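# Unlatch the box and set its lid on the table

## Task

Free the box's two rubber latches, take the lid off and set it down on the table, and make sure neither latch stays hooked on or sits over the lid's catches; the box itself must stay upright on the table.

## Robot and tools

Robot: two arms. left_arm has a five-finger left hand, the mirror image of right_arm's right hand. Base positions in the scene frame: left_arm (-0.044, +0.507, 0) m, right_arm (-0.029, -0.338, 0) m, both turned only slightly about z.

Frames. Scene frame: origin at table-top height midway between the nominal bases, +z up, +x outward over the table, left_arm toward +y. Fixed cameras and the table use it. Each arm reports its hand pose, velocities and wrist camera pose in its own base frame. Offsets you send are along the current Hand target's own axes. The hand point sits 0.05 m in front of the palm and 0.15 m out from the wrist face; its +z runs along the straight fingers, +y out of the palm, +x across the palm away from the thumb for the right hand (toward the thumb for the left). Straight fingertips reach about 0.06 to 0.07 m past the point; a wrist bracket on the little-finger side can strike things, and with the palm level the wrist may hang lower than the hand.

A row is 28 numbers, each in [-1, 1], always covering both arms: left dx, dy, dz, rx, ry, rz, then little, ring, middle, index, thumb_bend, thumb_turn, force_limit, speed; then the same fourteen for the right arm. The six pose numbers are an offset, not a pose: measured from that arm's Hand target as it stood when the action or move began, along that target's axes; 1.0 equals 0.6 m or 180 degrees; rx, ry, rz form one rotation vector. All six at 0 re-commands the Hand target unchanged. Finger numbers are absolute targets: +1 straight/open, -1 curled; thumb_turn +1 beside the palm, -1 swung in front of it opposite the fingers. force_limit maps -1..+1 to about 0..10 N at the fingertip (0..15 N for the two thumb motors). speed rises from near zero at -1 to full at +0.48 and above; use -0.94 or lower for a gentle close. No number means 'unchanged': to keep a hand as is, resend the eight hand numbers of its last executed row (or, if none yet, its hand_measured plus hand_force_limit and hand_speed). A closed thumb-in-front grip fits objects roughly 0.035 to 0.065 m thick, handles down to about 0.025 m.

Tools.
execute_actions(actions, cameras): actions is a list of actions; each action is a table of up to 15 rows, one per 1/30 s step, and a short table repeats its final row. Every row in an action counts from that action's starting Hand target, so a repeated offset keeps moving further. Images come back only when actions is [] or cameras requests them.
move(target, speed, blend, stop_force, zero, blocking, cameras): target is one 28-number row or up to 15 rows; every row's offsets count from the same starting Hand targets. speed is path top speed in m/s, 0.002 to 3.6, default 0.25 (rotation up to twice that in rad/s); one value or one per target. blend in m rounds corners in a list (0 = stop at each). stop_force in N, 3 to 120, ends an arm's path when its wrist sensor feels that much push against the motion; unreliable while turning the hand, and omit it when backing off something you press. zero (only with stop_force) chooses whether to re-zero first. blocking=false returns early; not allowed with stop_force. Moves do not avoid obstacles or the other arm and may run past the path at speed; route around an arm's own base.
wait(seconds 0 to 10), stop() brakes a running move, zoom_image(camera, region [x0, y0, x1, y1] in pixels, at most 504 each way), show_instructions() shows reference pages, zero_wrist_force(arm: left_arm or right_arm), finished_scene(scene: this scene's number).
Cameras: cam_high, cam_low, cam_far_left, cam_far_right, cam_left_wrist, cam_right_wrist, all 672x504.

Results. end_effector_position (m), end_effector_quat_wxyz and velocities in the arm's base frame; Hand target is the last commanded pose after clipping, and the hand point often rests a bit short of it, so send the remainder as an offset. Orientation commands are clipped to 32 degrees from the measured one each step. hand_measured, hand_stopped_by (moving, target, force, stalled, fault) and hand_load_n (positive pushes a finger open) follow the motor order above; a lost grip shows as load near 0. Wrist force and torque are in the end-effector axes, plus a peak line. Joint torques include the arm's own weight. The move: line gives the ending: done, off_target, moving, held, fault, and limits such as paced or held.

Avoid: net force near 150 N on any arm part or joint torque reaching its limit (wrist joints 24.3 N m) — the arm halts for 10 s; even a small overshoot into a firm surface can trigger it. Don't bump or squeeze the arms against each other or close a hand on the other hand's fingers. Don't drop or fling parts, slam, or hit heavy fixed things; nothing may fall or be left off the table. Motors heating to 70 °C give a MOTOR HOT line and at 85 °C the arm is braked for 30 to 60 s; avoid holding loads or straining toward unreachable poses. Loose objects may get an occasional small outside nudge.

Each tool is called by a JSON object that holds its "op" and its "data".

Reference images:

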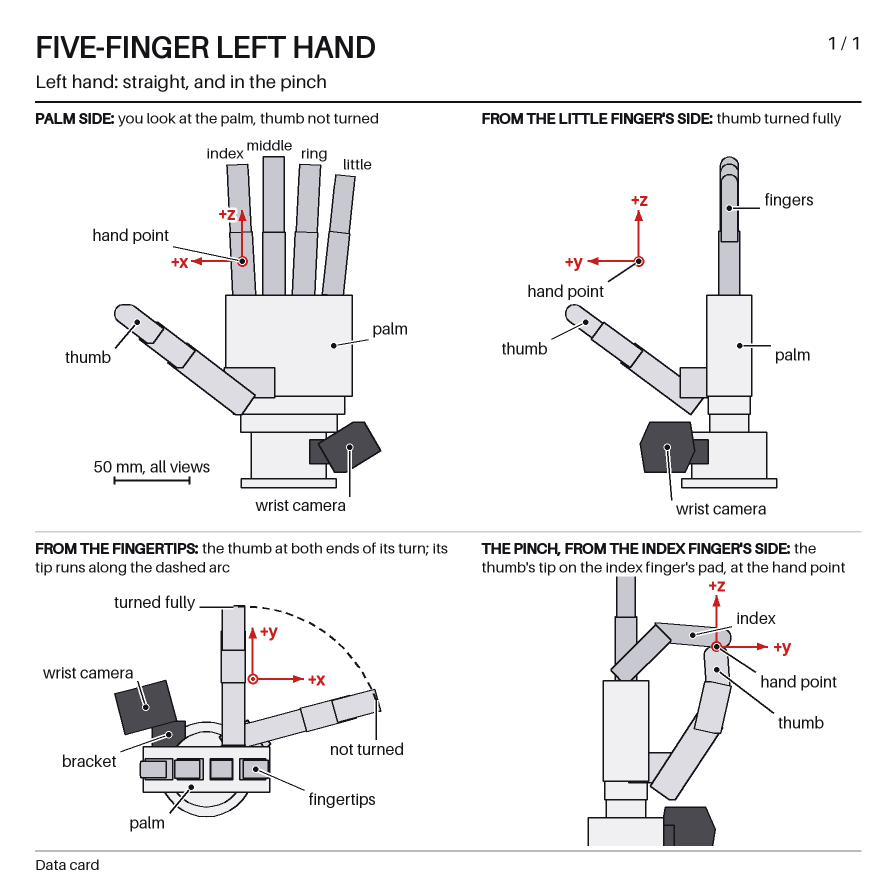

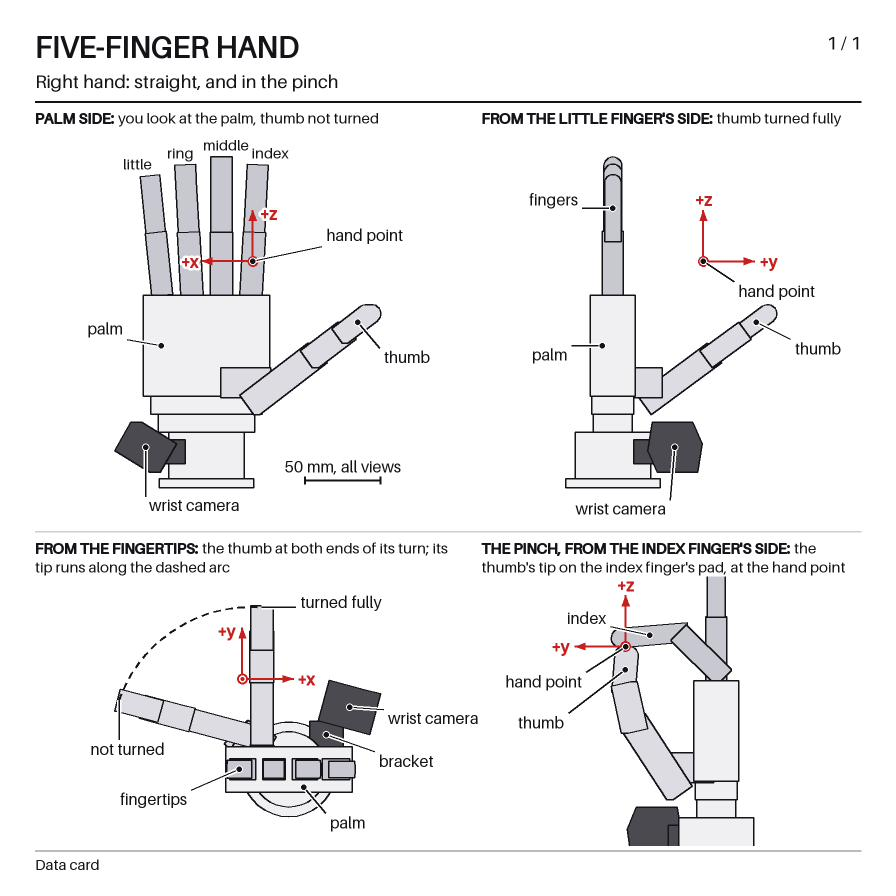

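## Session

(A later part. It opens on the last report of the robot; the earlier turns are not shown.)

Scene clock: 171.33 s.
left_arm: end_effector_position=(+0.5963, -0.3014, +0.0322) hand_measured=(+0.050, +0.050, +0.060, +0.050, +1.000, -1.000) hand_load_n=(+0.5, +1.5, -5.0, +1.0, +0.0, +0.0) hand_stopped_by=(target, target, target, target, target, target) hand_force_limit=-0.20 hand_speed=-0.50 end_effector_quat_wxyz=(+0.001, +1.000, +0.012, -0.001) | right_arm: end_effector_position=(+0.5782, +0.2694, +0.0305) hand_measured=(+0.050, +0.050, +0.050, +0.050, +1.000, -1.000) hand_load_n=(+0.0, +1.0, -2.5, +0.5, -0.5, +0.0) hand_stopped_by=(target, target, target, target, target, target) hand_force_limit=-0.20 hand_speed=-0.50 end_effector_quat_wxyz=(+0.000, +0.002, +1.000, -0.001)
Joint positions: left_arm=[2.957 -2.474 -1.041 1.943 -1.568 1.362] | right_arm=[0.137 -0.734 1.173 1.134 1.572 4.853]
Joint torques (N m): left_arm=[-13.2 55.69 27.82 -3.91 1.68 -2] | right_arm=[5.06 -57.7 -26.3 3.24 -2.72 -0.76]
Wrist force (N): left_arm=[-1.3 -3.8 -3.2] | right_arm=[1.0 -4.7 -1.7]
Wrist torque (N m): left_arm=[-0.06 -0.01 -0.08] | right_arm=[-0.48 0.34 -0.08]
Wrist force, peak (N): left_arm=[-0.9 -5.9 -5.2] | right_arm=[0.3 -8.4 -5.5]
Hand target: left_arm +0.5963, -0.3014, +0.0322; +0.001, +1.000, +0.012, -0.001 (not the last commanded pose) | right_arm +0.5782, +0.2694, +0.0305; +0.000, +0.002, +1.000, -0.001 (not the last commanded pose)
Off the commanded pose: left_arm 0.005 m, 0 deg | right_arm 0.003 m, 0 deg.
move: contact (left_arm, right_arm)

{"op": "move", "data": {"target": [[0,0,-0.0012,0,0,0, 0.05,0.05,0.06,0.05,1,-1,-0.2,-0.5, 0,0,-0.0012,0,0,0, 0.05,0.05,0.05,0.05,1,-1,-0.2,-0.5],[0,-0.09,-0.0012,0,0,0, 0.05,0.05,0.06,0.05,1,-1,-0.2,-0.5, 0,-0.09,-0.0012,0,0,0, 0.05,0.05,0.05,0.05,1,-1,-0.2,-0.5]], "speed": 0.06, "cameras": ["cam_low"]}}

{"op": "move", "data": {"target": [0,-0.05,-0.2,0,0,0, 0.05,0.05,0.06,0.05,1,-1,-0.2,-0.5, 0,-0.05,-0.2,0,0,0, 0.05,0.05,0.05,0.05,1,-1,-0.2,-0.5], "speed": 0.2, "cameras": ["all"]}}

{"op": "zoom_image", "data": {"camera": "cam_low", "region": [290, 260, 490, 370]}}

Scene clock: 177.50 s.
left_arm: end_effector_position=(+0.5951, -0.2476, +0.0328) hand_measured=(+0.050, +0.050, +0.060, +0.050, +1.000, -1.000) hand_load_n=(+0.0, +0.0, +0.0, +0.0, +0.0, +0.0) hand_stopped_by=(target, target, target, target, target, target) hand_force_limit=-0.20 hand_speed=-0.50 end_effector_quat_wxyz=(+0.001, +1.000, +0.012, -0.001) | right_arm: end_effector_position=(+0.5780, +0.2155, +0.0314) hand_measured=(+0.050, +0.050, +0.050, +0.050, +1.000, -1.000) hand_load_n=(+0.0, +0.0, +0.0, +0.0, +0.0, +0.0) hand_stopped_by=(target, target, target, target, target, target) hand_force_limit=-0.20 hand_speed=-0.50 end_effector_quat_wxyz=(+0.000, +0.002, +1.000, -0.001)
Joint positions: left_arm=[3.047 -2.423 -1.137 1.988 -1.568 1.452] | right_arm=[0.041 -0.775 1.247 1.1 1.573 4.757]
Joint torques (N m): left_arm=[9.4 57.77 8.11 0.02 1.45 2.13] | right_arm=[-8.14 -57.63 -5.5 0.54 -2.13 -1.31]
Wrist force (N): left_arm=[-1.0 1.3 0.2] | right_arm=[-0.1 -0.9 0.4]
Wrist torque (N m): left_arm=[0.14 0.11 -0.27] | right_arm=[-0.43 0.34 -0.01]
Wrist force, peak (N): left_arm=[-1.1 -4.0 -3.2] | right_arm=[0.9 -5.2 -2.2]
Hand target: left_arm +0.5951, -0.2474, +0.0328; +0.001, +1.000, +0.012, -0.001 | right_arm +0.5780, +0.2154, +0.0314; +0.000, +0.002, +1.000, -0.001
Off the commanded pose: left_arm 0.000 m, 0 deg | right_arm 0.000 m, 0 deg.
move: done
Images, in order (width x height): cam_low 672x504.

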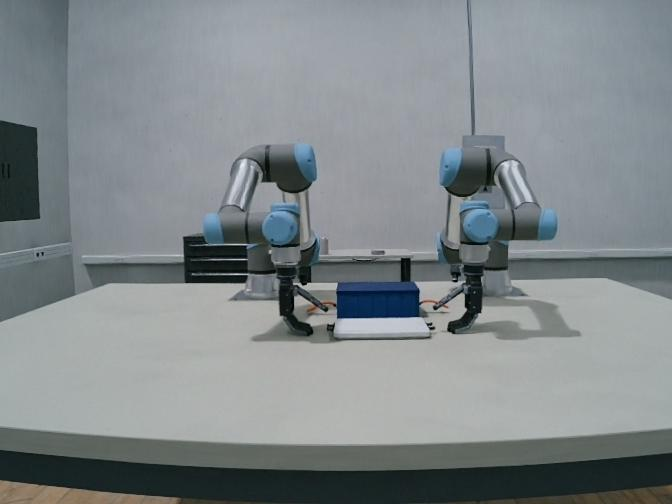

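Scene clock: 178.83 s.
left_arm: end_effector_position=(+0.5946, -0.2171, +0.1526) hand_measured=(+0.050, +0.050, +0.060, +0.050, +1.000, -1.000) hand_load_n=(+0.0, +0.0, +0.0, +0.0, +0.0, +0.0) hand_stopped_by=(target, target, target, target, target, target) hand_force_limit=-0.20 hand_speed=-0.50 end_effector_quat_wxyz=(+0.001, +1.000, +0.012, -0.001) | right_arm: end_effector_position=(+0.5780, +0.1857, +0.1512) hand_measured=(+0.050, +0.050, +0.050, +0.050, +1.000, -1.000) hand_load_n=(+0.0, +0.0, +0.0, +0.0, +0.0, +0.0) hand_stopped_by=(target, target, target, target, target, target) hand_force_limit=-0.20 hand_speed=-0.50 end_effector_quat_wxyz=(+0.000, +0.002, +1.000, -0.001)
Joint positions: left_arm=[3.1 -2.302 -1.035 1.765 -1.568 1.505] | right_arm=[-0.013 -0.899 1.141 1.33 1.573 4.703]
Joint torques (N m): left_arm=[10.48 54.16 29.61 -4.46 -1.27 2.08] | right_arm=[-7.05 -55.13 -27.36 3.79 2.59 -1.06]
Wrist force (N): left_arm=[-0.9 1.2 0.3] | right_arm=[0.1 -0.7 0.4]
Wrist torque (N m): left_arm=[0.09 0.06 -0.24] | right_arm=[-0.39 0.31 0.00]
Wrist force, peak (N): left_arm=[-0.7 1.3 1.1] | right_arm=[0.3 -0.6 1.5]
Hand target: left_arm +0.5946, -0.2171, +0.1527; +0.001, +1.000, +0.012, -0.001 | right_arm +0.5780, +0.1856, +0.1514; +0.000, +0.002, +1.000, -0.001
Off the commanded pose: left_arm 0.000 m, 0 deg | right_arm 0.000 m, 0 deg.
move: done

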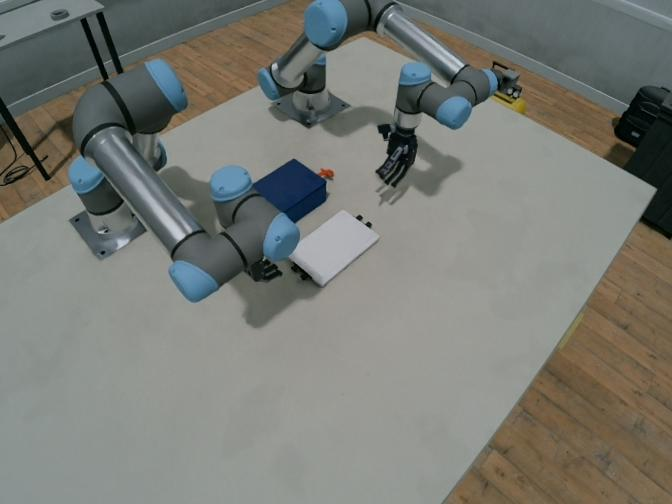

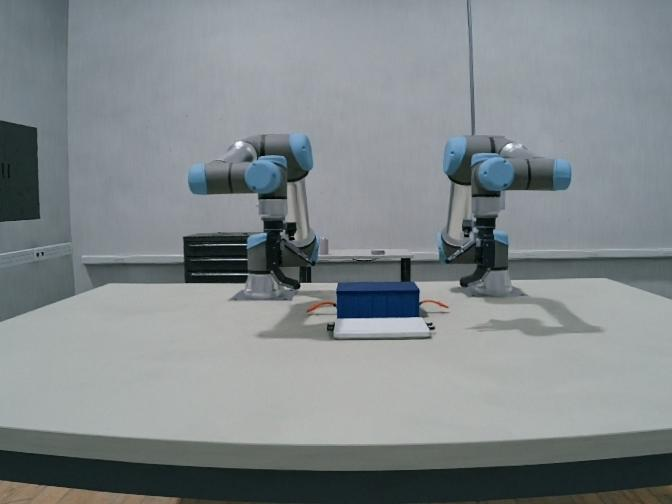

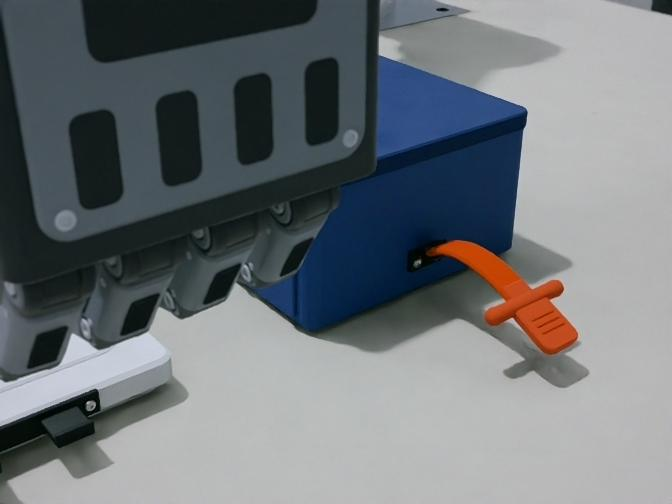

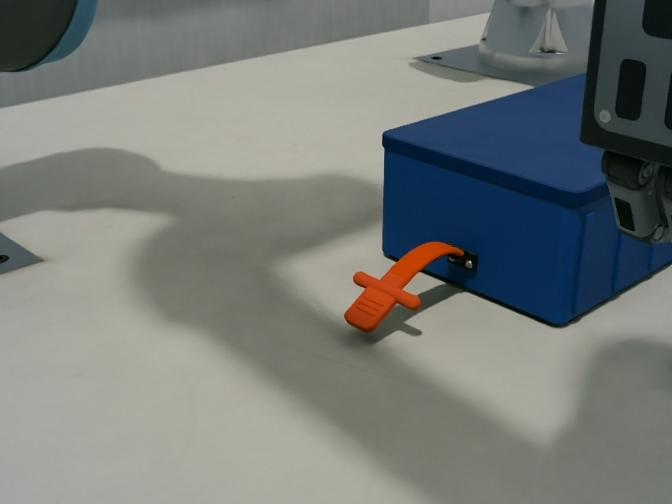

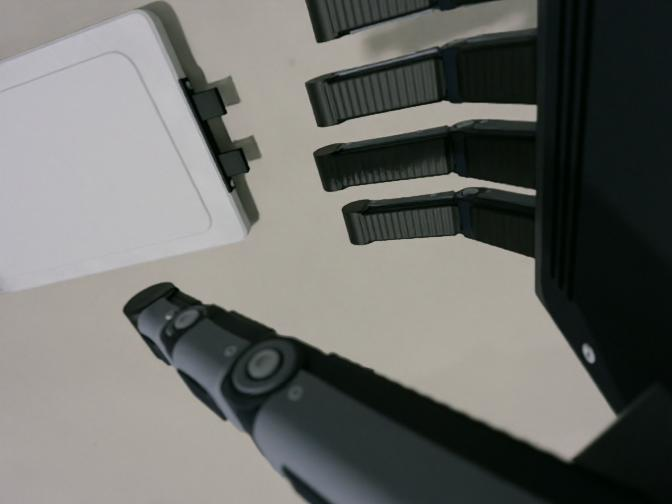

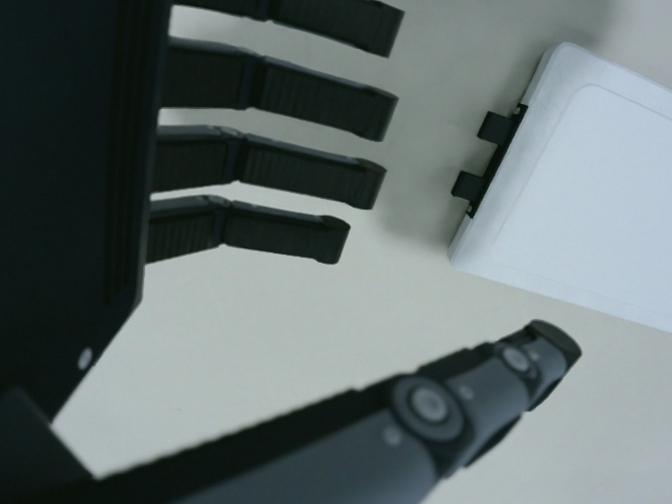

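Scaled by 2.520.

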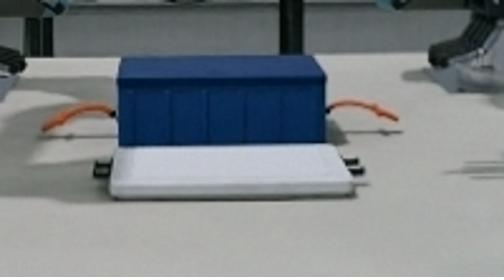

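{"op": "finished_scene", "data": {"scene": 2}}

The scene is finished: the task was done.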